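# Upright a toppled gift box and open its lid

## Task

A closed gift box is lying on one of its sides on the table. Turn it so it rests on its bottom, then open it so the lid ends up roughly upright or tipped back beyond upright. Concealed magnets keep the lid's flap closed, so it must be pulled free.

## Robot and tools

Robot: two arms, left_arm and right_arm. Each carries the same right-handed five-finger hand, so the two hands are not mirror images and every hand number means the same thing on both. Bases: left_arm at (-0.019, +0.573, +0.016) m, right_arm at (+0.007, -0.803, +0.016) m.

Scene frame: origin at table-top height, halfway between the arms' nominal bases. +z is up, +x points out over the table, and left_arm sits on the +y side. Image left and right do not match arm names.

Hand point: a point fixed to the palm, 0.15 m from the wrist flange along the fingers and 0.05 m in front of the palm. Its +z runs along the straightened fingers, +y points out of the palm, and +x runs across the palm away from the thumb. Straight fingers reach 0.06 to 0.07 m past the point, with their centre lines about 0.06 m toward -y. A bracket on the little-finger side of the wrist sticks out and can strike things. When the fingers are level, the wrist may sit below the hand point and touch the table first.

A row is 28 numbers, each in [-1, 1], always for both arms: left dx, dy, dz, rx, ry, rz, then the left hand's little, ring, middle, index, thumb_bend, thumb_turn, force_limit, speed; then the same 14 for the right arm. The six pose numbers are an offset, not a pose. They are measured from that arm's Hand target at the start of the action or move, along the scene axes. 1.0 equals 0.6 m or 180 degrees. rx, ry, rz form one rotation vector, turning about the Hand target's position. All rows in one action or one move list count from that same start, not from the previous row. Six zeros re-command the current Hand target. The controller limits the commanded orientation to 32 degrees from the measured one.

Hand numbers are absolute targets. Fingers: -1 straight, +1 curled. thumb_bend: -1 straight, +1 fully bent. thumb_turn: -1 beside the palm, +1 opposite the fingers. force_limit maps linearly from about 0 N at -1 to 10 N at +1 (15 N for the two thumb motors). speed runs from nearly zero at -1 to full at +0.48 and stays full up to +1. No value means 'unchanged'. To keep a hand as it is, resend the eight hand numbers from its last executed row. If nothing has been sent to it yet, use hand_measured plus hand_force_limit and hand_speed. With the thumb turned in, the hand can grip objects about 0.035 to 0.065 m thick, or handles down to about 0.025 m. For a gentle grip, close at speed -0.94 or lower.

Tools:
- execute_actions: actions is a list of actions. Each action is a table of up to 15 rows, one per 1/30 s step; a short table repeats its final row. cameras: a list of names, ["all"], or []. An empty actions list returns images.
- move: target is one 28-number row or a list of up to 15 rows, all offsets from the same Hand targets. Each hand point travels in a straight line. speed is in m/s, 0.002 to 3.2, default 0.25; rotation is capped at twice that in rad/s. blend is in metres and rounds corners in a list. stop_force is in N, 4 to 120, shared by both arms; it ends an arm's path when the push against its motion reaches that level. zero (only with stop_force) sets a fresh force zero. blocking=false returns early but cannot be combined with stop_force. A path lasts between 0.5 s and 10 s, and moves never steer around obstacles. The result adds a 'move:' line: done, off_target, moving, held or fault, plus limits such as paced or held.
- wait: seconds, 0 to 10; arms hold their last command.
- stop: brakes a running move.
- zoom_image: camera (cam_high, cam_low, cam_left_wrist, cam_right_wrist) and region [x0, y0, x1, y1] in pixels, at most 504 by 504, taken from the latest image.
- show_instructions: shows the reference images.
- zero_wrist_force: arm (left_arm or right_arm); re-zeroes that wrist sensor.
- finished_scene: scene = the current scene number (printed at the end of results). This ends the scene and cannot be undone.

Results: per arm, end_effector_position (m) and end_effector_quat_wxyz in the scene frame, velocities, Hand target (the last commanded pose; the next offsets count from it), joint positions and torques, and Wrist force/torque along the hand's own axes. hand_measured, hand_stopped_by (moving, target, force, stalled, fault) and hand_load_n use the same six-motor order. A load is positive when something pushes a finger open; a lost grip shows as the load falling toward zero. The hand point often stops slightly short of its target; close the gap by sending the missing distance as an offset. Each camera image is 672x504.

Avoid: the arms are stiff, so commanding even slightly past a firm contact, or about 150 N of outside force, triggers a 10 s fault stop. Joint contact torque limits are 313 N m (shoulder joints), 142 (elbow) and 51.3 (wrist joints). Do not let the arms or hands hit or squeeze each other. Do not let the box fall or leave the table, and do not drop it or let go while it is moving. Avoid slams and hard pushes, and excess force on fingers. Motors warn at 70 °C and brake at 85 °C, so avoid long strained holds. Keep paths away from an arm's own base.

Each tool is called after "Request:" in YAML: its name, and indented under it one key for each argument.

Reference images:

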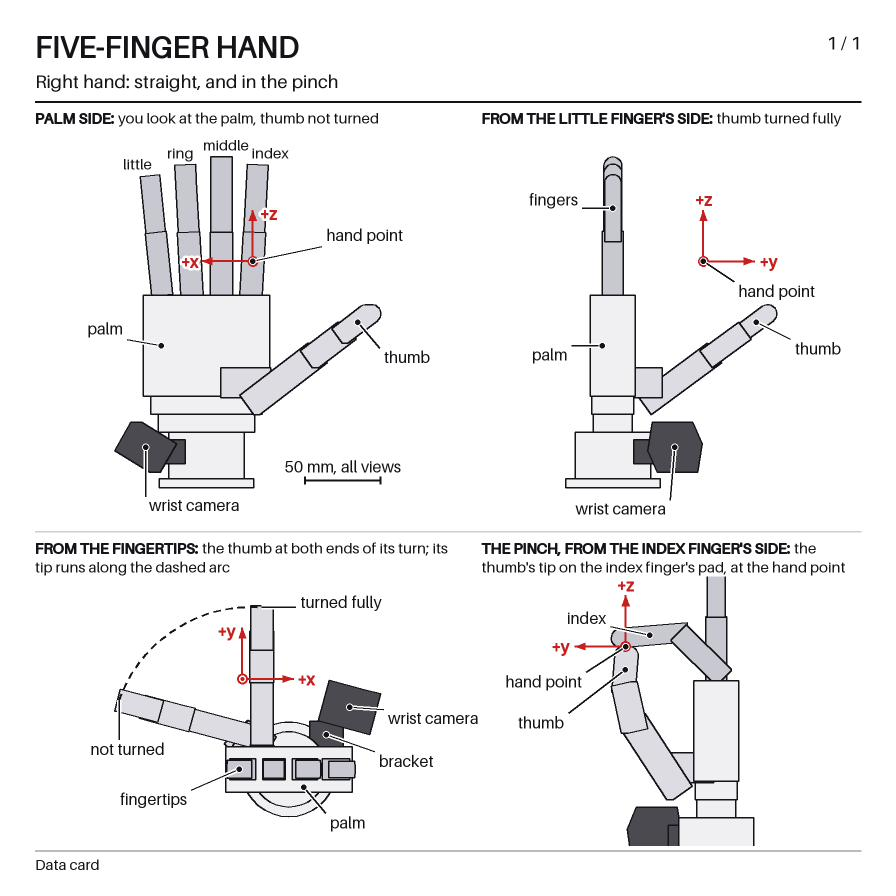

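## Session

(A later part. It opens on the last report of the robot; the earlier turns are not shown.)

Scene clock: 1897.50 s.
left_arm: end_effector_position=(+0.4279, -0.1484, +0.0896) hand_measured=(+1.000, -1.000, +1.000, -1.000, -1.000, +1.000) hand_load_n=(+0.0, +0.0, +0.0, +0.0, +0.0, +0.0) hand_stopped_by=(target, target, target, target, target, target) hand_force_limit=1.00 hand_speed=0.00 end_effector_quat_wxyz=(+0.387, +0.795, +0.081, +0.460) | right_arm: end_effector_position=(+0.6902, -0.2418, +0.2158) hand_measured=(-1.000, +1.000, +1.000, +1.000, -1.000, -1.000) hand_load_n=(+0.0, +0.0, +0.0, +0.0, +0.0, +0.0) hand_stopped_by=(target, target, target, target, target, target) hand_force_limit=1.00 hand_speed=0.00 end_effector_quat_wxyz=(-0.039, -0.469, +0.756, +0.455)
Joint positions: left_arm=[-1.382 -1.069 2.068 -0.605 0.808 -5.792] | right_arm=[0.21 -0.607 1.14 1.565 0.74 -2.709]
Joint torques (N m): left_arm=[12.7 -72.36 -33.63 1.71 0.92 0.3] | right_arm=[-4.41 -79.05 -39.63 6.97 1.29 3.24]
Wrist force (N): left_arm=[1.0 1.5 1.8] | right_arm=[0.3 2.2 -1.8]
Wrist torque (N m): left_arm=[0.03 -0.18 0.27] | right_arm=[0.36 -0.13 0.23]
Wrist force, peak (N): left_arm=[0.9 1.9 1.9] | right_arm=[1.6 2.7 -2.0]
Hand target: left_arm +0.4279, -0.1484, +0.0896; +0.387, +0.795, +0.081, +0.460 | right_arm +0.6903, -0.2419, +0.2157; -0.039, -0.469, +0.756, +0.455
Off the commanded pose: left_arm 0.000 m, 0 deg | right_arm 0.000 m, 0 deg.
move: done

Request:
move:
  target:
    - [0,0,-0.017,0,0,0,1,-1,1,-1,-1,1,1,0,-0.0432,0.0127,-0.1,0,0,0,-1,1,1,1,-1,-1,1,0]
    - [0,0,-0.034,0,0,0,1,-1,1,-1,-1,1,1,0,-0.0432,0.0127,-0.1777,0,0,0,-1,1,1,1,-1,-1,1,0]
  speed: 0.04
  cameras: ["all"]

Request:
zoom_image:
  camera: "cam_low"
  region: [70, 180, 220, 270]

Request:
zoom_image:
  camera: "cam_left_wrist"
  region: [180, 60, 380, 260]

Request:
zoom_image:
  camera: "cam_high"
  region: [210, 200, 310, 290]

Scene clock: 1909.03 s.
left_arm: end_effector_position=(+0.4279, -0.1485, +0.0692) hand_measured=(+1.000, -1.000, +1.000, -1.000, -1.000, +1.000) hand_load_n=(+0.0, +0.0, +0.0, -3.5, +0.0, +0.5) hand_stopped_by=(target, target, target, target, target, target) hand_force_limit=1.00 hand_speed=0.00 end_effector_quat_wxyz=(+0.387, +0.795, +0.081, +0.460) | right_arm: end_effector_position=(+0.6644, -0.2342, +0.1088) hand_measured=(-1.000, +1.000, +1.000, +1.000, -1.000, -1.000) hand_load_n=(+0.0, +0.0, +0.0, +0.0, +0.0, +0.0) hand_stopped_by=(target, target, target, target, target, target) hand_force_limit=1.00 hand_speed=0.00 end_effector_quat_wxyz=(-0.039, -0.469, +0.756, +0.455)
Joint positions: left_arm=[-1.382 -1.036 2.071 -0.641 0.808 -5.792] | right_arm=[0.225 -0.53 1.204 1.411 0.733 -2.69]
Joint torques (N m): left_arm=[11.09 -64.2 -10.52 1.6 0.56 -1.11] | right_arm=[-6.91 -115.07 -36.33 6.63 0.45 -1.71]
Wrist force (N): left_arm=[5.1 4.0 -0.5] | right_arm=[0.1 2.4 -1.7]
Wrist torque (N m): left_arm=[0.03 0.06 0.51] | right_arm=[0.37 -0.10 0.24]
Wrist force, peak (N): left_arm=[5.1 4.0 -0.5] | right_arm=[0.0 2.5 -2.6]
Hand target: left_arm +0.4279, -0.1484, +0.0692; +0.387, +0.795, +0.081, +0.460 | right_arm +0.6644, -0.2342, +0.1091; -0.039, -0.469, +0.756, +0.455
Off the commanded pose: left_arm 0.000 m, 0 deg | right_arm 0.000 m, 0 deg.
move: done
camera_calibration:
cam_left_wrist: T_world_to_cam=[[-0.0876412, -0.526104, 0.845892, -0.10068], [-0.932323, -0.255754, -0.255663, 0.383991], [0.350846, -0.811051, -0.468084, -0.119703], [0, 0, 0, 1]] pos_world=[0.391177, -0.051846, 0.127306]
cam_right_wrist: T_world_to_cam=[[-0.771201, -0.0731164, 0.632378, 0.419936], [0.583902, 0.314471, 0.748443, -0.389498], [-0.253588, 0.946447, -0.199828, 0.531129], [0, 0, 0, 1]] pos_world=[0.685972, -0.349495, 0.132093]

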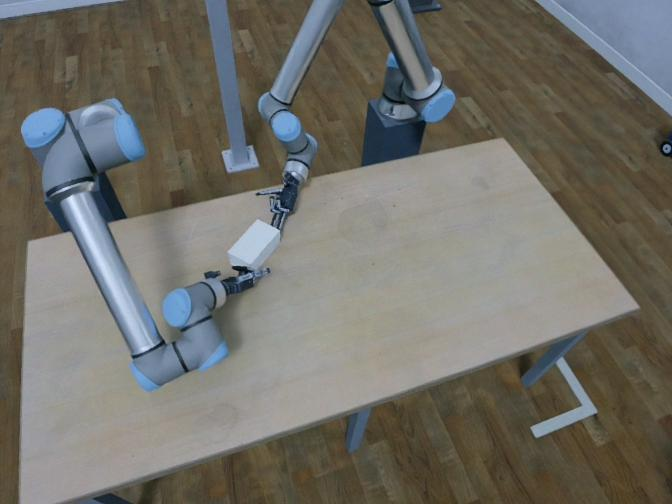

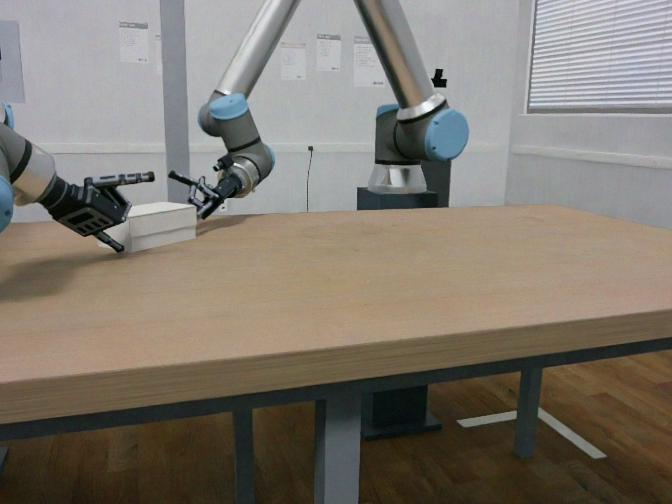

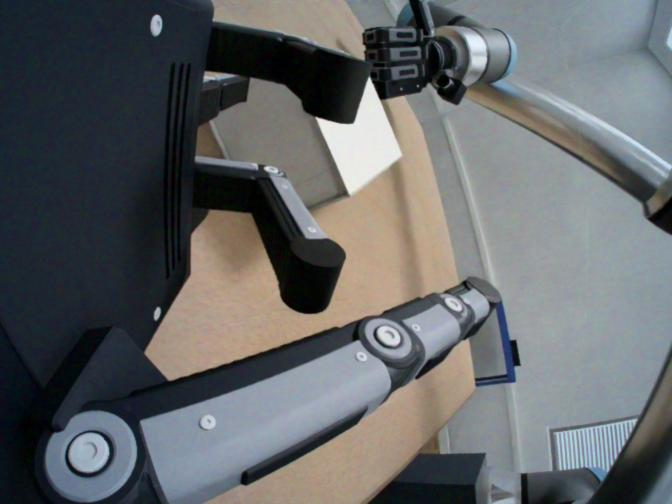

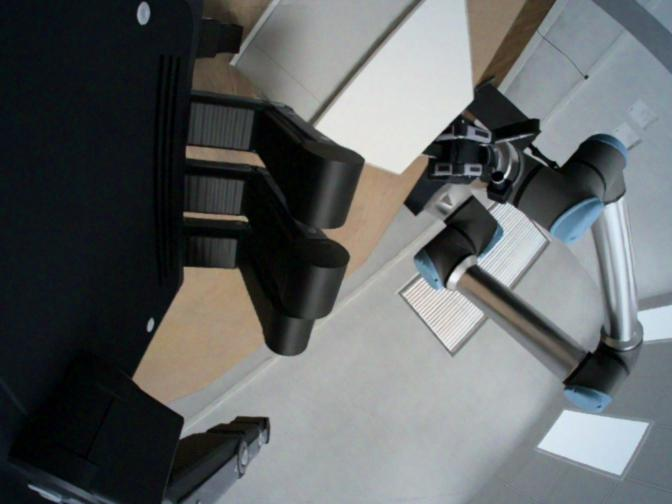

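Scaled by 3.360.

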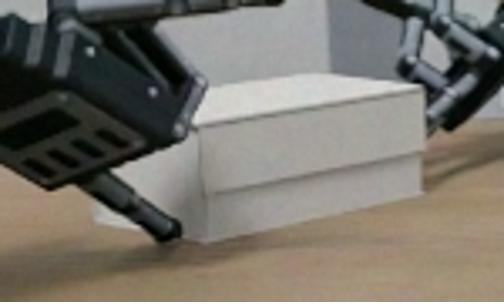

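Scaled by 2.520 from the camera's 672x504 image, which has a finer 960x720 frame.

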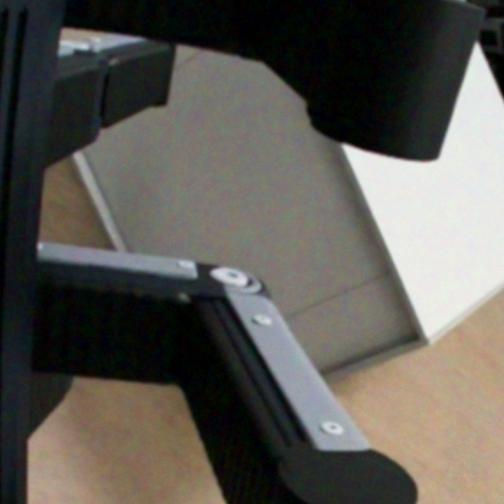

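Scaled by 5.040.

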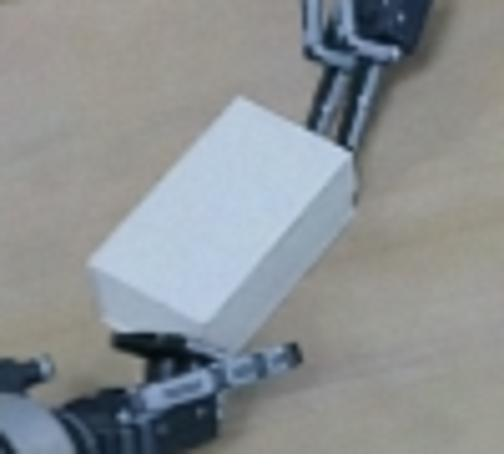

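Request:
move:
  target: [0,0,0.0035,0,0,0,1,-1,1,-1,-1,1,1,0,0,0,0,0,0,0,-1,1,1,1,-1,-1,1,0]
  speed: 0.03

Request:
move:
  target: [0.0195,-0.0228,0,0,0,0,1,-1,1,-1,-1,1,1,0,-0.0195,0.0228,0,0,0,0,-1,1,1,1,-1,-1,1,0]
  speed: 0.015
  stop_force: 4
  cameras: ["cam_low","cam_left_wrist","cam_high"]

Request:
zoom_image:
  camera: "cam_left_wrist"
  region: [180, 60, 380, 260]

Request:
zoom_image:
  camera: "cam_high"
  region: [210, 200, 310, 290]

Scene clock: 1914.73 s.
left_arm: end_effector_position=(+0.4279, -0.1484, +0.0713) hand_measured=(+1.000, -1.000, +1.000, -1.000, -1.000, +1.000) hand_load_n=(+0.0, +0.0, +0.0, +0.0, +0.0, +0.0) hand_stopped_by=(target, target, target, target, target, target) hand_force_limit=1.00 hand_speed=0.00 end_effector_quat_wxyz=(+0.387, +0.795, +0.080, +0.460) | right_arm: end_effector_position=(+0.6644, -0.2342, +0.1091) hand_measured=(-1.000, +1.000, +1.000, +1.000, -1.000, -1.000) hand_load_n=(+0.0, +0.0, +0.0, +0.0, +0.0, +0.0) hand_stopped_by=(target, target, target, target, target, target) hand_force_limit=1.00 hand_speed=0.00 end_effector_quat_wxyz=(-0.039, -0.469, +0.756, +0.455)
Joint positions: left_arm=[-1.382 -1.04 2.071 -0.637 0.808 -5.792] | right_arm=[0.225 -0.531 1.204 1.411 0.733 -2.69]
Joint torques (N m): left_arm=[10.29 -63.07 -33.3 1 0.61 1.76] | right_arm=[2.79 -112.01 -24.78 7.41 -0.65 2.52]
Wrist force (N): left_arm=[0.8 1.6 1.8] | right_arm=[0.0 2.7 -1.8]
Wrist torque (N m): left_arm=[0.03 -0.15 0.26] | right_arm=[0.42 -0.09 0.25]
Wrist force, peak (N): left_arm=[5.1 4.0 -0.5] | right_arm=[0.2 2.5 -2.1]
Hand target: left_arm +0.4279, -0.1484, +0.0713; +0.387, +0.795, +0.081, +0.460 | right_arm +0.6644, -0.2342, +0.1091; -0.039, -0.469, +0.756, +0.455
Off the commanded pose: left_arm 0.000 m, 0 deg | right_arm 0.000 m, 0 deg.
move: done

Scene clock: 1916.63 s.
left_arm: end_effector_position=(+0.4352, -0.1570, +0.0713) hand_measured=(+1.000, -1.000, +1.000, -1.000, -1.000, +1.000) hand_load_n=(+0.0, +0.0, +0.0, -0.5, +0.0, +0.5) hand_stopped_by=(target, target, target, target, target, target) hand_force_limit=1.00 hand_speed=0.00 end_effector_quat_wxyz=(+0.387, +0.795, +0.081, +0.460) | right_arm: end_effector_position=(+0.6570, -0.2256, +0.1091) hand_measured=(-1.000, +1.000, +1.000, +1.000, -1.000, -1.000) hand_load_n=(+0.5, +0.0, +0.0, +0.0, +0.0, +0.0) hand_stopped_by=(target, target, target, target, target, target) hand_force_limit=1.00 hand_speed=0.00 end_effector_quat_wxyz=(-0.039, -0.469, +0.756, +0.455)
Joint positions: left_arm=[-1.372 -1.029 2.049 -0.629 0.817 -5.787] | right_arm=[0.237 -0.535 1.211 1.397 0.728 -2.675]
Joint torques (N m): left_arm=[-14.49 -73.98 -13.13 -1.97 -1.96 -1.88] | right_arm=[-3.86 -79.23 -37.04 7.33 0.54 -2.73]
Wrist force (N): left_arm=[1.9 1.6 -1.9] | right_arm=[0.5 -0.3 -5.0]
Wrist torque (N m): left_arm=[0.23 0.06 0.16] | right_arm=[0.64 0.08 0.22]
Wrist force, peak (N): left_arm=[2.7 1.2 -12.1] | right_arm=[1.3 -4.9 -13.3]
Hand target: left_arm +0.4352, -0.1570, +0.0713; +0.387, +0.795, +0.081, +0.460 (not the last commanded pose) | right_arm +0.6570, -0.2256, +0.1091; -0.039, -0.469, +0.756, +0.455 (not the last commanded pose)
Off the commanded pose: left_arm 0.007 m, 0 deg | right_arm 0.007 m, 0 deg.
move: contact (left_arm, right_arm)
camera_calibration:
cam_left_wrist: T_world_to_cam=[[-0.0875931, -0.526216, 0.845828, -0.106359], [-0.932323, -0.255754, -0.255663, 0.389134], [0.350858, -0.810979, -0.468201, -0.128241], [0, 0, 0, 1]] pos_world=[0.398477, -0.0604458, 0.129406]
Images, in order (width x height): cam_high 672x504, cam_low 672x504, cam_left_wrist 672x504.

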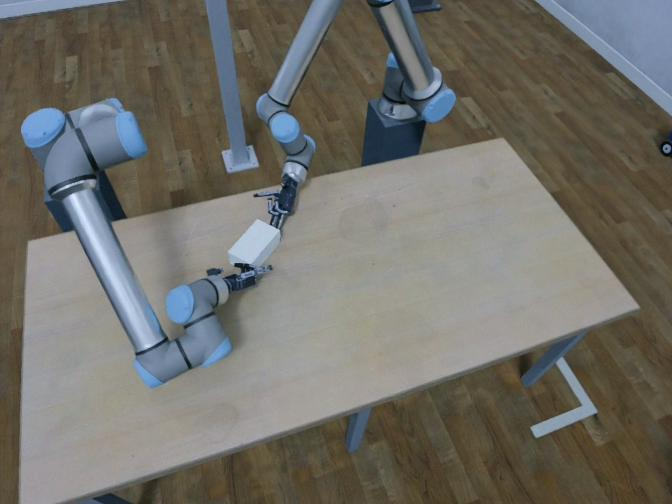

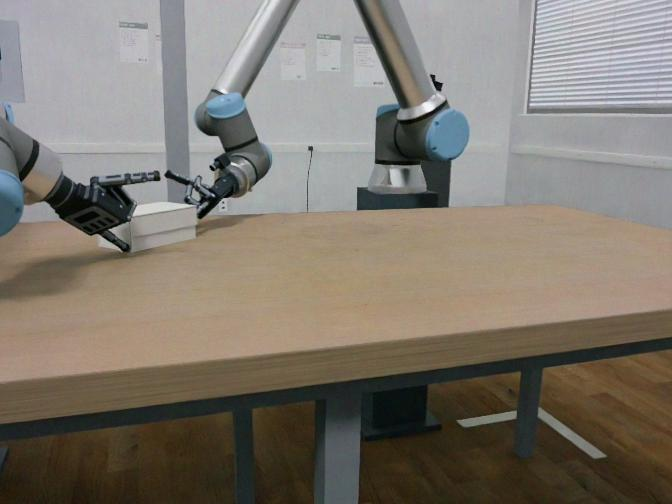

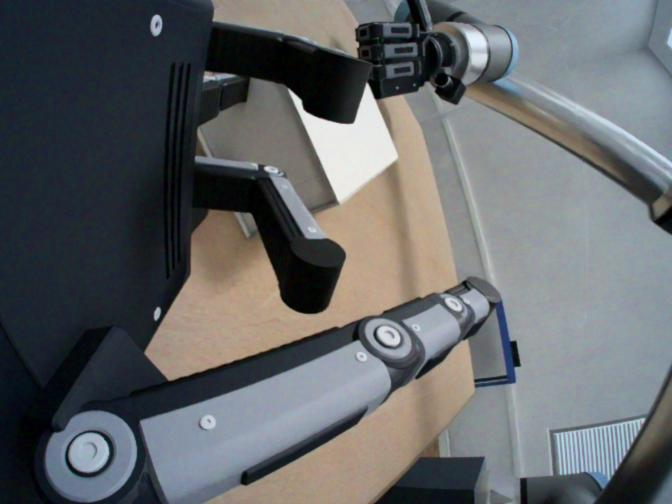

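Scaled by 2.520 from the camera's 672x504 image, which has a finer 960x720 frame.

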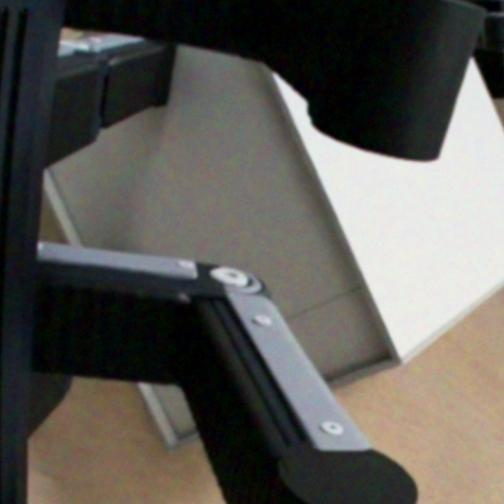

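Scaled by 5.040.

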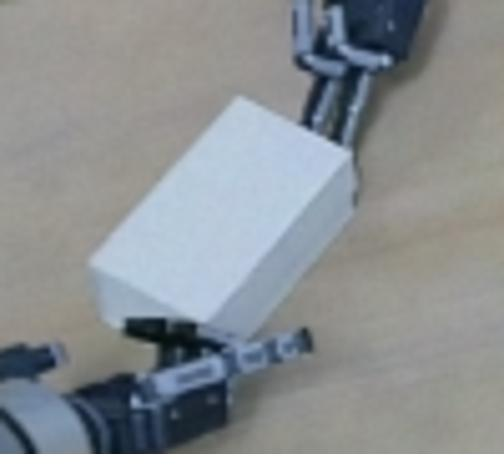

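Request:
move:
  target:
    - [0.0013,-0.0015,-0.002,0,0,0,1,-1,1,-1,-1,1,1,0,-0.0013,0.0015,-0.002,0,0,0,-1,1,1,1,-1,-1,1,0]
    - [-0.006,-0.0078,-0.0117,0.0217,-0.0253,0,1,-1,1,-1,-1,1,1,0,-0.0013,0.0015,-0.002,0,0,0,-1,1,1,1,-1,-1,1,0]
  speed: 0.02
  cameras: ["cam_low","cam_left_wrist","cam_high"]

Request:
zoom_image:
  camera: "cam_left_wrist"
  region: [180, 60, 380, 260]

Request:
zoom_image:
  camera: "cam_low"
  region: [70, 180, 220, 270]

Scene clock: 1925.83 s.
left_arm: end_effector_position=(+0.4316, -0.1617, +0.0643) hand_measured=(+1.000, -1.000, +1.000, -0.998, -1.000, +1.000) hand_load_n=(+0.0, +2.5, +0.0, -17.5, +0.0, +0.0) hand_stopped_by=(target, target, target, target, target, target) hand_force_limit=1.00 hand_speed=0.00 end_effector_quat_wxyz=(+0.362, +0.789, +0.049, +0.494) | right_arm: end_effector_position=(+0.6562, -0.2247, +0.1079) hand_measured=(-1.000, +1.000, +1.000, +1.000, -1.000, -1.000) hand_load_n=(+0.0, +0.0, +0.0, +0.0, +0.0, +0.0) hand_stopped_by=(target, target, target, target, target, target) hand_force_limit=1.00 hand_speed=0.00 end_effector_quat_wxyz=(-0.039, -0.469, +0.756, +0.455)
Joint positions: left_arm=[-1.388 -1.017 2.047 -0.663 0.769 -5.677] | right_arm=[0.238 -0.535 1.212 1.394 0.727 -2.673]
Joint torques (N m): left_arm=[2.79 -60.79 -28.81 -3.78 0.82 -1.33] | right_arm=[31.61 -60.55 -9.69 -0.67 0.49 -1.81]
Wrist force (N): left_arm=[-0.5 -5.5 -32.4] | right_arm=[-7.7 -0.4 -41.5]
Wrist torque (N m): left_arm=[2.51 0.14 -0.71] | right_arm=[2.74 1.92 -0.35]
Wrist force, peak (N): left_arm=[17.6 7.7 -57.4] | right_arm=[-6.2 -1.3 -46.1]
Hand target: left_arm +0.4316, -0.1617, +0.0643; +0.362, +0.789, +0.049, +0.494 | right_arm +0.6562, -0.2247, +0.1079; -0.039, -0.469, +0.756, +0.455
Off the commanded pose: left_arm 0.000 m, 0 deg | right_arm 0.000 m, 0 deg.
move: done
camera_calibration:
cam_left_wrist: T_world_to_cam=[[-0.153216, -0.58234, 0.798376, -0.0809909], [-0.908316, -0.235216, -0.345883, 0.38152], [0.389213, -0.778173, -0.49291, -0.14371], [0, 0, 0, 1]] pos_world=[0.390065, -0.0692558, 0.125786]
Images, in order (width x height): cam_high 672x504, cam_low 672x504, cam_left_wrist 672x504.

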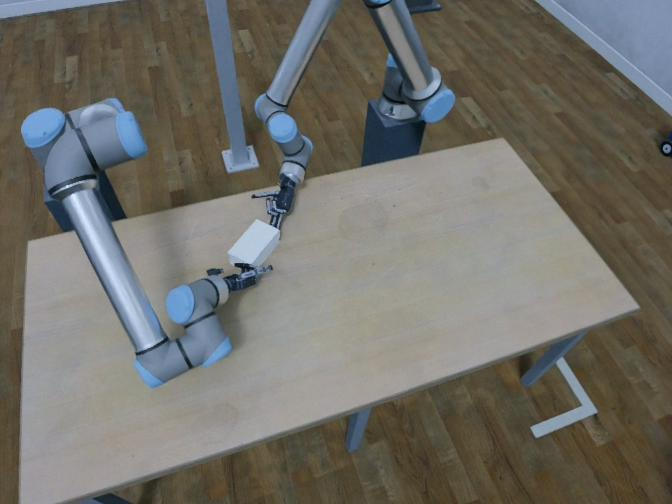

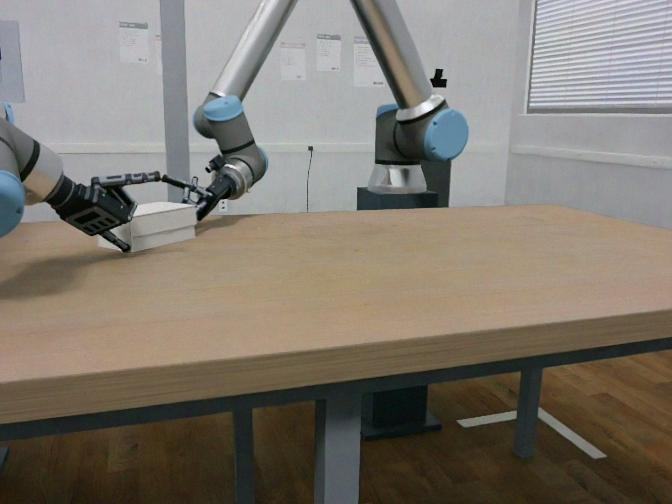

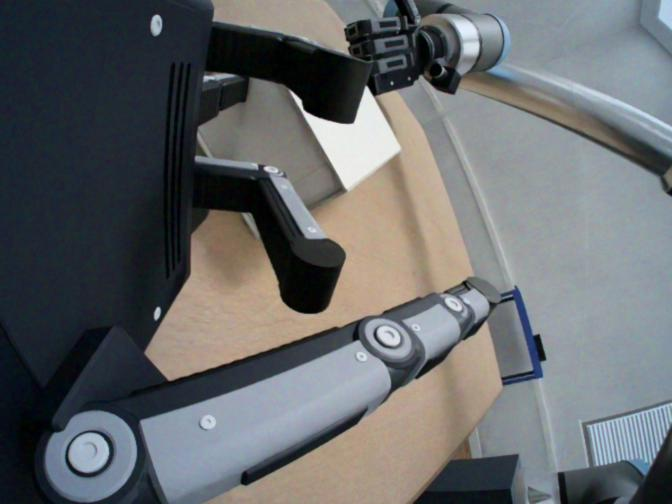

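Scaled by 2.520 from the camera's 672x504 image, which has a finer 960x720 frame.

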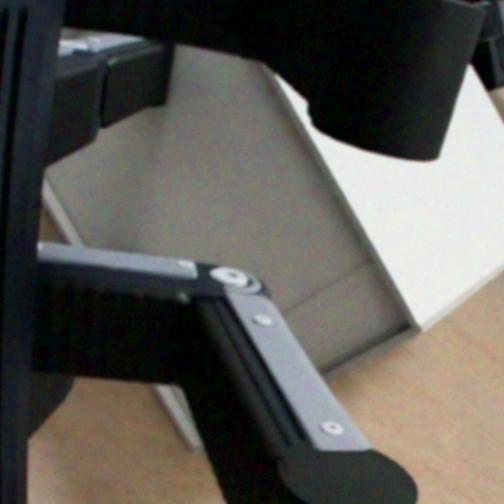

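Scaled by 3.360.

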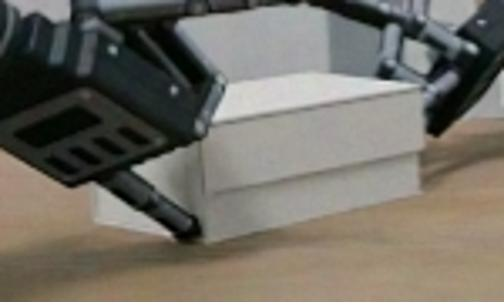

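Request:
move:
  target: [0.0175,-0.0318,0.0065,0.0423,0.0362,0.0619,1,-1,1,-1,-1,1,1,0,0,0,0,0,0,0,-1,1,1,1,-1,-1,1,0]
  speed: 0.03
  cameras: ["cam_low","cam_left_wrist"]

Request:
zoom_image:
  camera: "cam_left_wrist"
  region: [180, 60, 380, 260]

Request:
zoom_image:
  camera: "cam_low"
  region: [70, 160, 270, 270]

Scene clock: 1946.63 s.
left_arm: end_effector_position=(+0.4421, -0.1809, +0.0682) hand_measured=(+1.000, -1.000, +1.000, -0.998, -1.000, +1.000) hand_load_n=(-0.5, +2.0, +0.5, -5.5, +0.0, +0.0) hand_stopped_by=(target, target, target, target, target, target) hand_force_limit=1.00 hand_speed=0.00 end_effector_quat_wxyz=(+0.256, +0.829, +0.113, +0.483) end_effector_velocity=(+0.000, +0.001, +0.000) end_effector_angular_velocity=(+0.000, -0.001, -0.002) | right_arm: end_effector_position=(+0.6562, -0.2247, +0.1079) hand_measured=(-1.000, +1.000, +1.000, +1.000, -1.000, -1.000) hand_load_n=(+0.5, +0.0, +0.0, +0.0, +0.0, +0.0) hand_stopped_by=(target, target, target, target, target, target) hand_force_limit=1.00 hand_speed=0.00 end_effector_quat_wxyz=(-0.039, -0.469, +0.756, +0.455)
Joint positions: left_arm=[-1.428 -0.953 1.843 -0.126 0.619 -5.998] | right_arm=[0.238 -0.535 1.212 1.394 0.727 -2.673]
Joint velocities: left_arm=[0 -0.001 0.003 -0.005 0.001 0.003] | right_arm=[within noise]
Joint torques (N m): left_arm=[0.39 -76.82 -27.96 -5.1 1.58 2.3] | right_arm=[42.09 -72.62 -9.73 1.61 0.7 -1.73]
Wrist force (N): left_arm=[5.8 -8.9 -36.2] | right_arm=[-7.7 -2.9 -51.8]
Wrist torque (N m): left_arm=[2.91 0.78 -0.06] | right_arm=[3.48 2.61 -0.52]
Wrist force, peak (N): left_arm=[9.1 -1.2 -62.9] | right_arm=[-7.5 -3.6 -54.8]
Hand target: left_arm +0.4421, -0.1807, +0.0682; +0.256, +0.829, +0.113, +0.483 | right_arm +0.6562, -0.2247, +0.1079; -0.039, -0.469, +0.756, +0.455
Off the commanded pose: left_arm 0.000 m, 0 deg | right_arm 0.000 m, 0 deg.
move: done
camera_calibration:
cam_left_wrist: T_world_to_cam=[[0.0585686, -0.692831, 0.718718, -0.201769], [-0.885281, -0.368771, -0.283347, 0.349313], [0.461354, -0.619672, -0.634948, -0.15431], [0, 0, 0, 1]] pos_world=[0.392249, -0.106597, 0.146013]
Images, in order (width x height): cam_low 672x504, cam_left_wrist 672x504.

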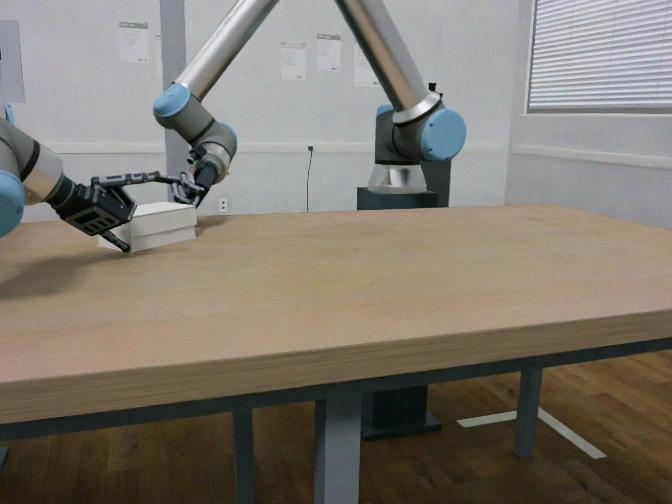

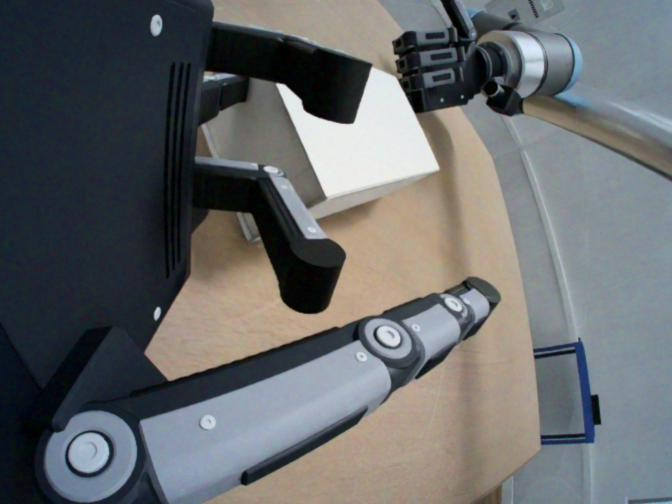

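Scaled by 2.520 from the camera's 672x504 image, which has a finer 960x720 frame.

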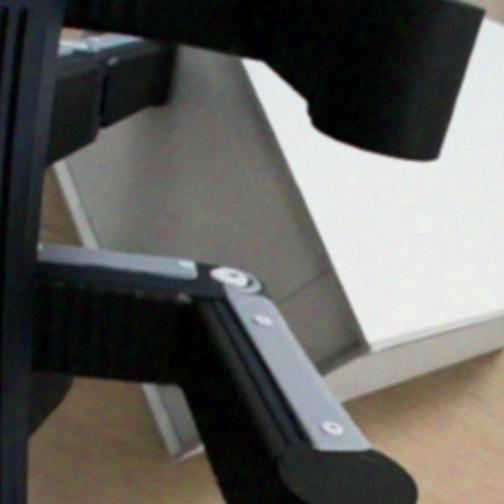

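Scaled by 2.520.

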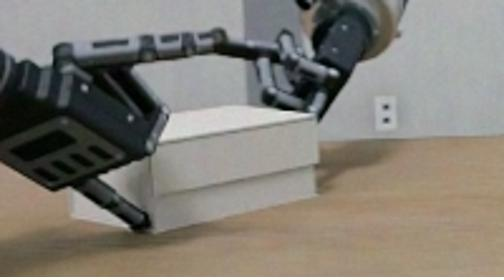

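Request:
move:
  target: [-0.009,-0.0078,-0.0153,0.0289,-0.0338,0,1,-1,1,-1,-1,1,1,0,0,0,0,0,0,0,-1,1,1,1,-1,-1,1,0]
  speed: 0.02
  cameras: ["cam_low","cam_left_wrist","cam_high"]

Request:
zoom_image:
  camera: "cam_left_wrist"
  region: [180, 60, 380, 260]

Request:
zoom_image:
  camera: "cam_low"
  region: [70, 160, 270, 270]

Scene clock: 1956.13 s.
left_arm: end_effector_position=(+0.4367, -0.1855, +0.0590) hand_measured=(+1.000, -1.000, +1.000, -0.998, -1.000, +1.000) hand_load_n=(+0.0, +3.5, +0.0, -8.0, +0.0, +0.0) hand_stopped_by=(target, target, target, target, target, target) hand_force_limit=1.00 hand_speed=0.00 end_effector_quat_wxyz=(+0.224, +0.813, +0.077, +0.531) | right_arm: end_effector_position=(+0.6562, -0.2247, +0.1079) hand_measured=(-1.000, +1.000, +1.000, +1.000, -1.000, -1.000) hand_load_n=(+0.0, +0.0, +0.0, +0.0, +0.0, +0.0) hand_stopped_by=(target, target, target, target, target, target) hand_force_limit=1.00 hand_speed=0.00 end_effector_quat_wxyz=(-0.039, -0.469, +0.756, +0.455)
Joint positions: left_arm=[-1.455 -0.926 1.836 -0.172 0.521 -5.874] | right_arm=[0.238 -0.535 1.212 1.394 0.727 -2.673]
Joint torques (N m): left_arm=[5.06 -75.26 -50.56 -2.43 1.28 -1.21] | right_arm=[22.35 -83.59 -9.67 1.57 -0.18 -1.8]
Wrist force (N): left_arm=[1.5 -14.3 -35.0] | right_arm=[-8.0 -1.4 -44.8]
Wrist torque (N m): left_arm=[3.24 0.03 -0.78] | right_arm=[2.98 2.13 -0.43]
Wrist force, peak (N): left_arm=[1.5 -14.3 -35.0] | right_arm=[-7.7 -3.2 -52.4]
Hand target: left_arm +0.4367, -0.1854, +0.0590; +0.224, +0.813, +0.077, +0.531 | right_arm +0.6562, -0.2247, +0.1079; -0.039, -0.469, +0.756, +0.455
Off the commanded pose: left_arm 0.000 m, 0 deg | right_arm 0.000 m, 0 deg.
move: done
camera_calibration:
cam_left_wrist: T_world_to_cam=[[-0.01474, -0.755503, 0.654979, -0.173854], [-0.848526, -0.337074, -0.407903, 0.337358], [0.528948, -0.561779, -0.636096, -0.179152], [0, 0, 0, 1]] pos_world=[0.378457, -0.118277, 0.137523]
Images, in order (width x height): cam_high 672x504, cam_low 672x504, cam_left_wrist 672x504.

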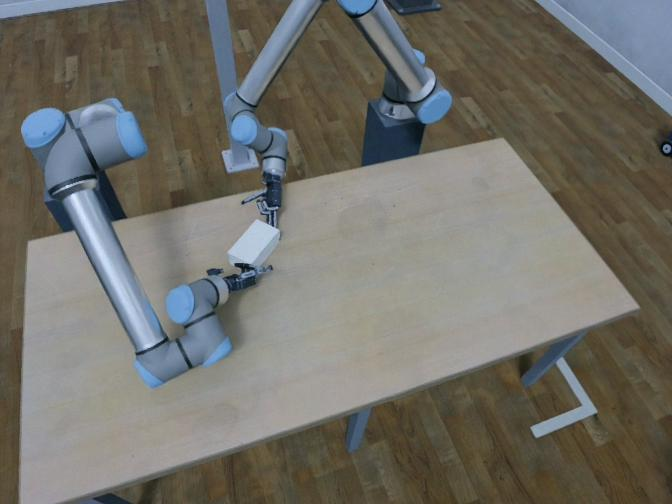

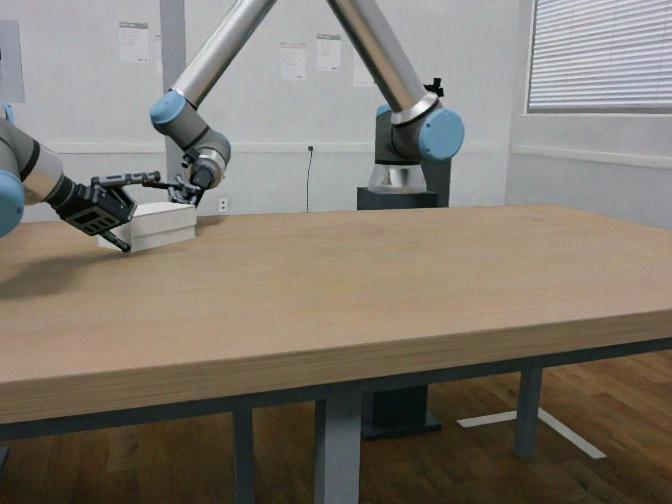

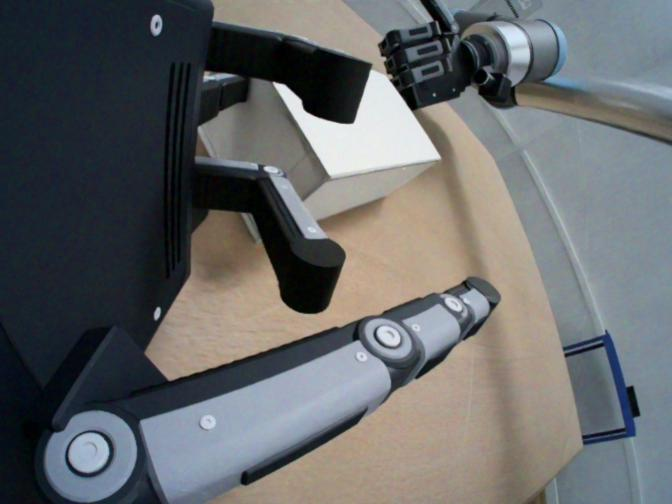

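Scaled by 2.520 from the camera's 672x504 image, which has a finer 960x720 frame.

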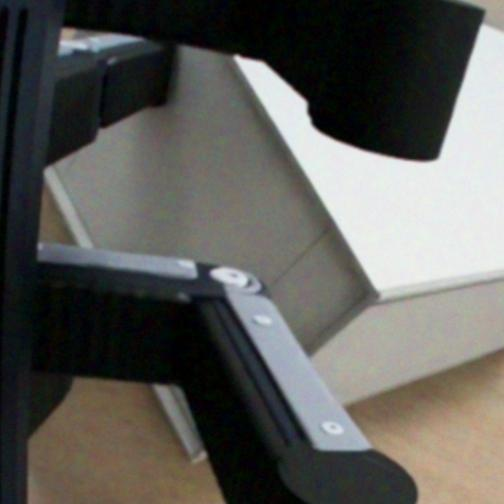

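Scaled by 2.520.

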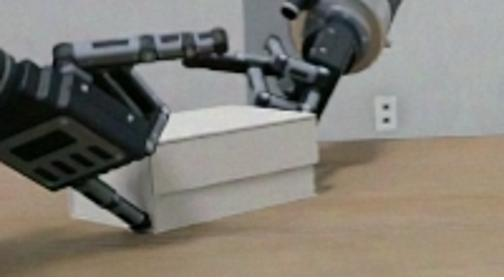

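Request:
move:
  target: [0.009,0.0132,0.019,-0.0361,0.0422,0,1,-1,1,-1,-1,1,1,0,0,0,0,0,0,0,-1,1,1,1,-1,-1,1,0]
  speed: 0.03

Request:
move:
  target: [0.0082,0.006,0.0097,0.0021,0.0369,-0.0246,1,-1,1,-1,-1,1,1,0,0,0,0,0,0,0,-1,1,1,1,-1,-1,1,0]
  speed: 0.03

Request:
move:
  target: [0.0065,-0.0076,-0.003,0,0,0,1,-1,1,-1,-1,1,1,0,0,0,0,0,0,0,-1,1,1,1,-1,-1,1,0]
  speed: 0.012
  stop_force: 8
  cameras: ["cam_low","cam_left_wrist","cam_high"]

Request:
zoom_image:
  camera: "cam_left_wrist"
  region: [180, 60, 380, 260]

Request:
zoom_image:
  camera: "cam_high"
  region: [210, 200, 310, 290]

Scene clock: 1976.90 s.
left_arm: end_effector_position=(+0.4421, -0.1774, +0.0705) hand_measured=(+1.000, -1.000, +1.000, -1.000, -1.000, +1.000) hand_load_n=(+0.0, +0.0, +0.0, +0.5, +0.0, +0.5) hand_stopped_by=(target, target, target, target, target, target) hand_force_limit=1.00 hand_speed=0.00 end_effector_quat_wxyz=(+0.264, +0.833, +0.122, +0.471) | right_arm: end_effector_position=(+0.6562, -0.2247, +0.1079) hand_measured=(-1.000, +1.000, +1.000, +1.000, -1.000, -1.000) hand_load_n=(+0.0, +0.0, +0.0, +0.0, +0.0, +0.0) hand_stopped_by=(target, target, target, target, target, target) hand_force_limit=1.00 hand_speed=0.00 end_effector_quat_wxyz=(-0.039, -0.469, +0.756, +0.455)
Joint positions: left_arm=[-1.423 -0.963 1.851 -0.12 0.644 -6.027] | right_arm=[0.238 -0.535 1.212 1.394 0.727 -2.673]
Joint torques (N m): left_arm=[-2.29 -64.53 -20.48 1.38 -2.13 2.2] | right_arm=[12.51 -86.45 -34.74 1.47 -0.87 -1.74]
Wrist force (N): left_arm=[2.2 1.3 -1.8] | right_arm=[-0.4 2.1 -7.8]
Wrist torque (N m): left_arm=[0.31 0.17 0.37] | right_arm=[0.75 0.21 0.21]
Wrist force, peak (N): left_arm=[1.4 -14.4 -35.6] | right_arm=[-8.2 -1.9 -46.0]
Hand target: left_arm +0.4421, -0.1775, +0.0704; +0.264, +0.833, +0.122, +0.471 | right_arm +0.6562, -0.2247, +0.1079; -0.039, -0.469, +0.756, +0.455
Off the commanded pose: left_arm 0.000 m, 0 deg | right_arm 0.000 m, 0 deg.
move: done

Scene clock: 1979.50 s.
left_arm: end_effector_position=(+0.4471, -0.1738, +0.0764) hand_measured=(+1.000, -1.000, +1.000, -1.000, -1.000, +1.000) hand_load_n=(+0.0, -1.0, +0.0, +0.0, -0.5, +0.0) hand_stopped_by=(target, target, target, target, target, target) hand_force_limit=1.00 hand_speed=0.00 end_effector_quat_wxyz=(+0.272, +0.864, +0.103, +0.412) | right_arm: end_effector_position=(+0.6562, -0.2247, +0.1079) hand_measured=(-1.000, +1.000, +1.000, +1.000, -1.000, -1.000) hand_load_n=(+2.0, +0.0, +0.0, +0.0, +0.0, +0.0) hand_stopped_by=(target, target, target, target, target, target) hand_force_limit=1.00 hand_speed=0.00 end_effector_quat_wxyz=(-0.039, -0.469, +0.756, +0.455)
Joint positions: left_arm=[-1.371 -1.003 1.85 -0.065 0.816 -6.013] | right_arm=[0.238 -0.535 1.212 1.394 0.727 -2.673]
Joint torques (N m): left_arm=[5.62 -7.99 -53.4 -11.22 9.94 1.19] | right_arm=[57.43 -86.94 -14.62 1.73 -7.06 -1.61]
Wrist force (N): left_arm=[32.2 -4.3 -126.7] | right_arm=[8.4 -20.7 -72.7]
Wrist torque (N m): left_arm=[7.81 8.10 1.57] | right_arm=[5.53 4.80 -0.73]
Wrist force, peak (N): left_arm=[33.2 -4.9 -127.1] | right_arm=[8.4 -20.7 -72.7]
Hand target: left_arm +0.4470, -0.1739, +0.0763; +0.272, +0.864, +0.103, +0.412 | right_arm +0.6562, -0.2247, +0.1079; -0.039, -0.469, +0.756, +0.455
Off the commanded pose: left_arm 0.000 m, 0 deg | right_arm 0.000 m, 0 deg.
move: done

Scene clock: 1980.03 s.
left_arm: end_effector_position=(+0.4471, -0.1739, +0.0764) hand_measured=(+1.000, -1.000, +1.000, -1.000, -1.000, +1.000) hand_load_n=(+0.0, -1.5, +0.0, +0.0, +0.0, +0.5) hand_stopped_by=(target, target, target, target, target, target) hand_force_limit=1.00 hand_speed=0.00 end_effector_quat_wxyz=(+0.272, +0.864, +0.103, +0.412) | right_arm: end_effector_position=(+0.6562, -0.2247, +0.1079) hand_measured=(-1.000, +1.000, +1.000, +1.000, -1.000, -1.000) hand_load_n=(+2.5, +0.0, -0.5, +0.0, +0.0, +0.0) hand_stopped_by=(target, target, target, target, target, target) hand_force_limit=1.00 hand_speed=0.00 end_effector_quat_wxyz=(-0.039, -0.469, +0.756, +0.455)
Joint positions: left_arm=[-1.371 -1.003 1.85 -0.065 0.815 -6.013] | right_arm=[0.238 -0.535 1.212 1.394 0.727 -2.673]
Joint torques (N m): left_arm=[19.59 -22.4 -49.79 -8.55 13.14 1.29] | right_arm=[67.48 -86.53 -9.33 1.56 -9.14 -1.86]
Wrist force (N): left_arm=[31.2 -3.9 -128.0] | right_arm=[8.3 -20.7 -72.4]
Wrist torque (N m): left_arm=[7.94 8.09 1.53] | right_arm=[5.53 4.80 -0.73]
Wrist force, peak (N): left_arm=[31.2 -4.2 -128.2] | right_arm=[8.3 -20.6 -72.7]
Hand target: left_arm +0.4471, -0.1738, +0.0764; +0.272, +0.864, +0.103, +0.412 (not the last commanded pose) | right_arm +0.6562, -0.2247, +0.1079; -0.039, -0.469, +0.756, +0.455
Off the commanded pose: left_arm 0.006 m, 0 deg | right_arm 0.000 m, 0 deg.
move: contact (left_arm)
camera_calibration:
cam_left_wrist: T_world_to_cam=[[0.109017, -0.688518, 0.716979, -0.224746], [-0.941752, -0.302388, -0.147191, 0.385007], [0.31815, -0.65917, -0.681378, -0.0864088], [0, 0, 0, 1]] pos_world=[0.414573, -0.095278, 0.158931]
Images, in order (width x height): cam_high 672x504, cam_low 672x504, cam_left_wrist 672x504.

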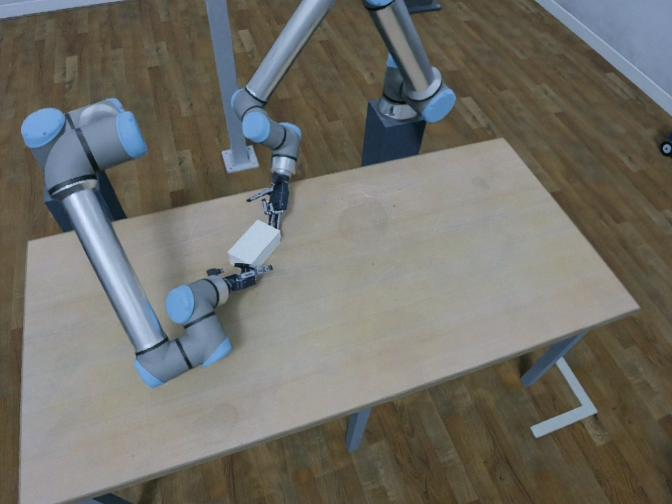

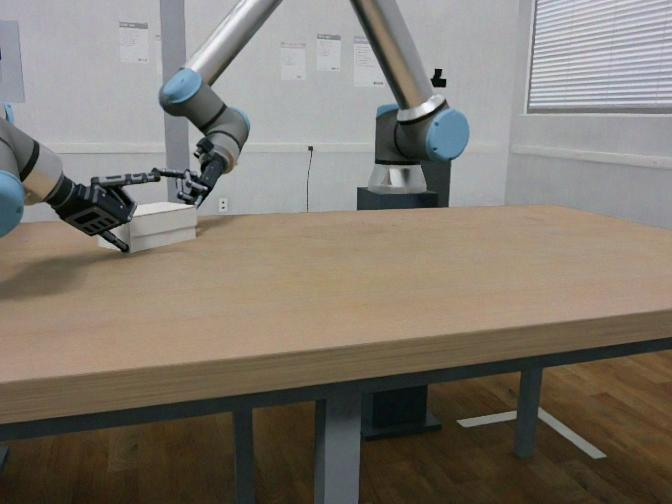

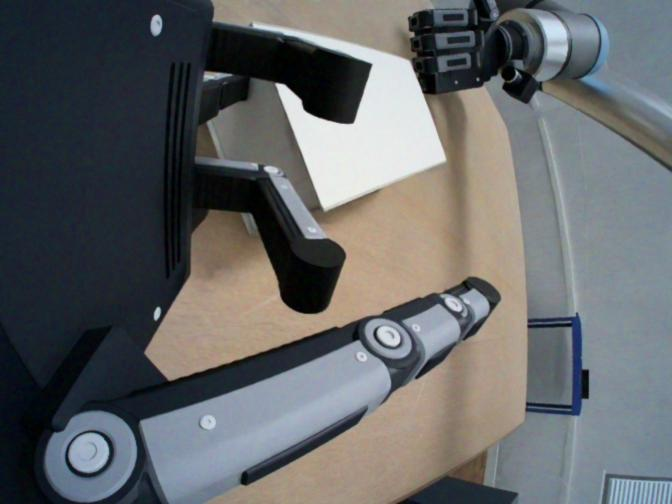

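Scaled by 2.520 from the camera's 672x504 image, which has a finer 960x720 frame.

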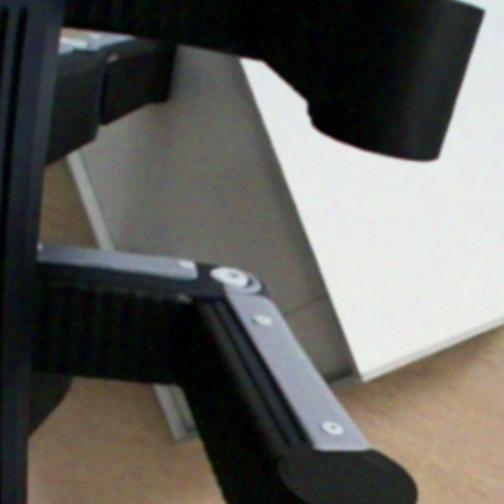

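Scaled by 5.040.

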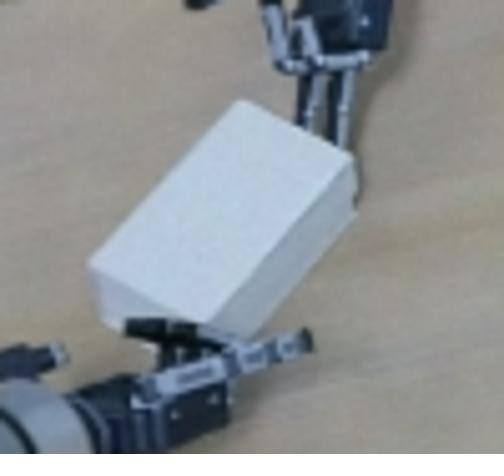

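Request:
move:
  target: [-0.0038,0.0044,0,0,0,0,1,-1,1,-1,-1,1,1,0,0,0,0,0,0,0,-1,1,1,1,-1,-1,1,0]
  speed: 0.02

Scene clock: 1983.90 s.
left_arm: end_effector_position=(+0.4448, -0.1712, +0.0763) hand_measured=(+1.000, -1.000, +1.000, -1.000, -1.000, +1.000) hand_load_n=(+0.0, +0.5, +0.0, +0.0, +0.0, +0.0) hand_stopped_by=(target, target, target, target, target, target) hand_force_limit=1.00 hand_speed=0.00 end_effector_quat_wxyz=(+0.272, +0.864, +0.103, +0.412) | right_arm: end_effector_position=(+0.6560, -0.2246, +0.1079) hand_measured=(-1.000, +1.000, +1.000, +1.000, -1.000, -1.000) hand_load_n=(+1.0, +0.0, +0.0, +0.0, +0.0, +0.0) hand_stopped_by=(target, target, target, target, target, target) hand_force_limit=1.00 hand_speed=0.00 end_effector_quat_wxyz=(-0.039, -0.469, +0.756, +0.455)
Joint positions: left_arm=[-1.374 -1.006 1.858 -0.067 0.814 -6.016] | right_arm=[0.238 -0.535 1.212 1.394 0.727 -2.673]
Joint torques (N m): left_arm=[-8.92 -69.31 -27.58 -0.98 -0.39 -0.76] | right_arm=[18.76 -85.62 -20.62 2.78 -2.05 -1.89]
Wrist force (N): left_arm=[6.1 -1.1 -17.5] | right_arm=[0.2 -5.7 -27.2]
Wrist torque (N m): left_arm=[1.39 1.23 0.43] | right_arm=[2.18 1.49 -0.24]
Wrist force, peak (N): left_arm=[31.0 -4.3 -128.4] | right_arm=[8.3 -21.2 -74.5]
Hand target: left_arm +0.4448, -0.1712, +0.0764; +0.272, +0.864, +0.103, +0.412 | right_arm +0.6562, -0.2247, +0.1079; -0.039, -0.469, +0.756, +0.455
Off the commanded pose: left_arm 0.000 m, 0 deg | right_arm 0.000 m, 0 deg.
move: done

Request:
move:
  target: [-0.0062,-0.0045,-0.0073,-0.0016,-0.0277,0.0185,1,-1,1,-1,-1,1,1,0,0,0,0,0,0,0,-1,1,1,1,-1,-1,1,0]
  speed: 0.03

Request:
move:
  target: [0.0065,-0.0076,-0.001,0,0,0,1,-1,1,-1,-1,1,1,0,0,0,0,0,0,0,-1,1,1,1,-1,-1,1,0]
  speed: 0.012
  stop_force: 8

Scene clock: 1993.87 s.
left_arm: end_effector_position=(+0.4410, -0.1739, +0.0719) hand_measured=(+1.000, -1.000, +1.000, -1.000, -1.000, +1.000) hand_load_n=(+0.0, +0.0, +0.0, +0.0, +0.0, +0.0) hand_stopped_by=(target, target, target, target, target, target) hand_force_limit=1.00 hand_speed=0.00 end_effector_quat_wxyz=(+0.266, +0.841, +0.118, +0.456) end_effector_velocity=(-0.001, -0.002, +0.001) end_effector_angular_velocity=(-0.002, +0.003, -0.004) | right_arm: end_effector_position=(+0.6562, -0.2247, +0.1079) hand_measured=(-1.000, +1.000, +1.000, +1.000, -1.000, -1.000) hand_load_n=(+0.0, +0.0, +0.0, +0.0, +0.0, +0.0) hand_stopped_by=(target, target, target, target, target, target) hand_force_limit=1.00 hand_speed=0.00 end_effector_quat_wxyz=(-0.039, -0.469, +0.756, +0.455)
Joint positions: left_arm=[-1.414 -0.977 1.859 -0.107 0.684 -6.028] | right_arm=[0.238 -0.535 1.212 1.394 0.727 -2.673]
Joint velocities: left_arm=[-0.001 -0.002 -0.001 0.002 0.005 0] | right_arm=[within noise]
Joint torques (N m): left_arm=[13.05 -77.45 -37.51 3.16 0.7 -0.81] | right_arm=[10.24 -85.07 -30.96 4.9 -0.5 -1.57]
Wrist force (N): left_arm=[1.3 3.5 1.6] | right_arm=[-0.3 4.7 -2.2]
Wrist torque (N m): left_arm=[0.33 -0.16 0.37] | right_arm=[0.75 -0.01 0.30]
Wrist force, peak (N): left_arm=[6.1 -1.0 -17.6] | right_arm=[0.1 -5.6 -27.5]
Hand target: left_arm +0.4411, -0.1739, +0.0720; +0.266, +0.841, +0.118, +0.456 | right_arm +0.6562, -0.2247, +0.1079; -0.039, -0.469, +0.756, +0.455
Off the commanded pose: left_arm 0.000 m, 0 deg | right_arm 0.000 m, 0 deg.
move: done

Scene clock: 1995.17 s.
left_arm: end_effector_position=(+0.4427, -0.1758, +0.0718) hand_measured=(+1.000, -1.000, +1.000, -1.000, -1.000, +1.000) hand_load_n=(+0.0, +0.0, +0.0, -0.5, +0.0, +0.0) hand_stopped_by=(target, target, target, target, target, target) hand_force_limit=1.00 hand_speed=0.00 end_effector_quat_wxyz=(+0.266, +0.841, +0.118, +0.456) | right_arm: end_effector_position=(+0.6562, -0.2247, +0.1079) hand_measured=(-1.000, +1.000, +1.000, +1.000, -1.000, -1.000) hand_load_n=(+0.0, +0.0, +0.0, +0.0, +0.0, +0.0) hand_stopped_by=(target, target, target, target, target, target) hand_force_limit=1.00 hand_speed=0.00 end_effector_quat_wxyz=(-0.039, -0.469, +0.756, +0.455)
Joint positions: left_arm=[-1.412 -0.975 1.854 -0.107 0.685 -6.026] | right_arm=[0.238 -0.535 1.212 1.394 0.727 -2.673]
Joint torques (N m): left_arm=[-14.89 -78.29 -16.08 -1.04 -1.56 -1.87] | right_arm=[10.53 -85.41 -31.24 4.93 -0.32 -1.68]
Wrist force (N): left_arm=[4.0 3.1 -4.2] | right_arm=[-0.1 1.5 -7.9]
Wrist torque (N m): left_arm=[0.74 0.31 0.32] | right_arm=[1.21 0.35 0.12]
Wrist force, peak (N): left_arm=[4.2 0.7 -10.5] | right_arm=[0.6 0.6 -11.0]
Hand target: left_arm +0.4427, -0.1758, +0.0718; +0.266, +0.841, +0.118, +0.456 (not the last commanded pose) | right_arm +0.6562, -0.2247, +0.1079; -0.039, -0.469, +0.756, +0.455
Off the commanded pose: left_arm 0.004 m, 0 deg | right_arm 0.000 m, 0 deg.
move: contact (left_arm)


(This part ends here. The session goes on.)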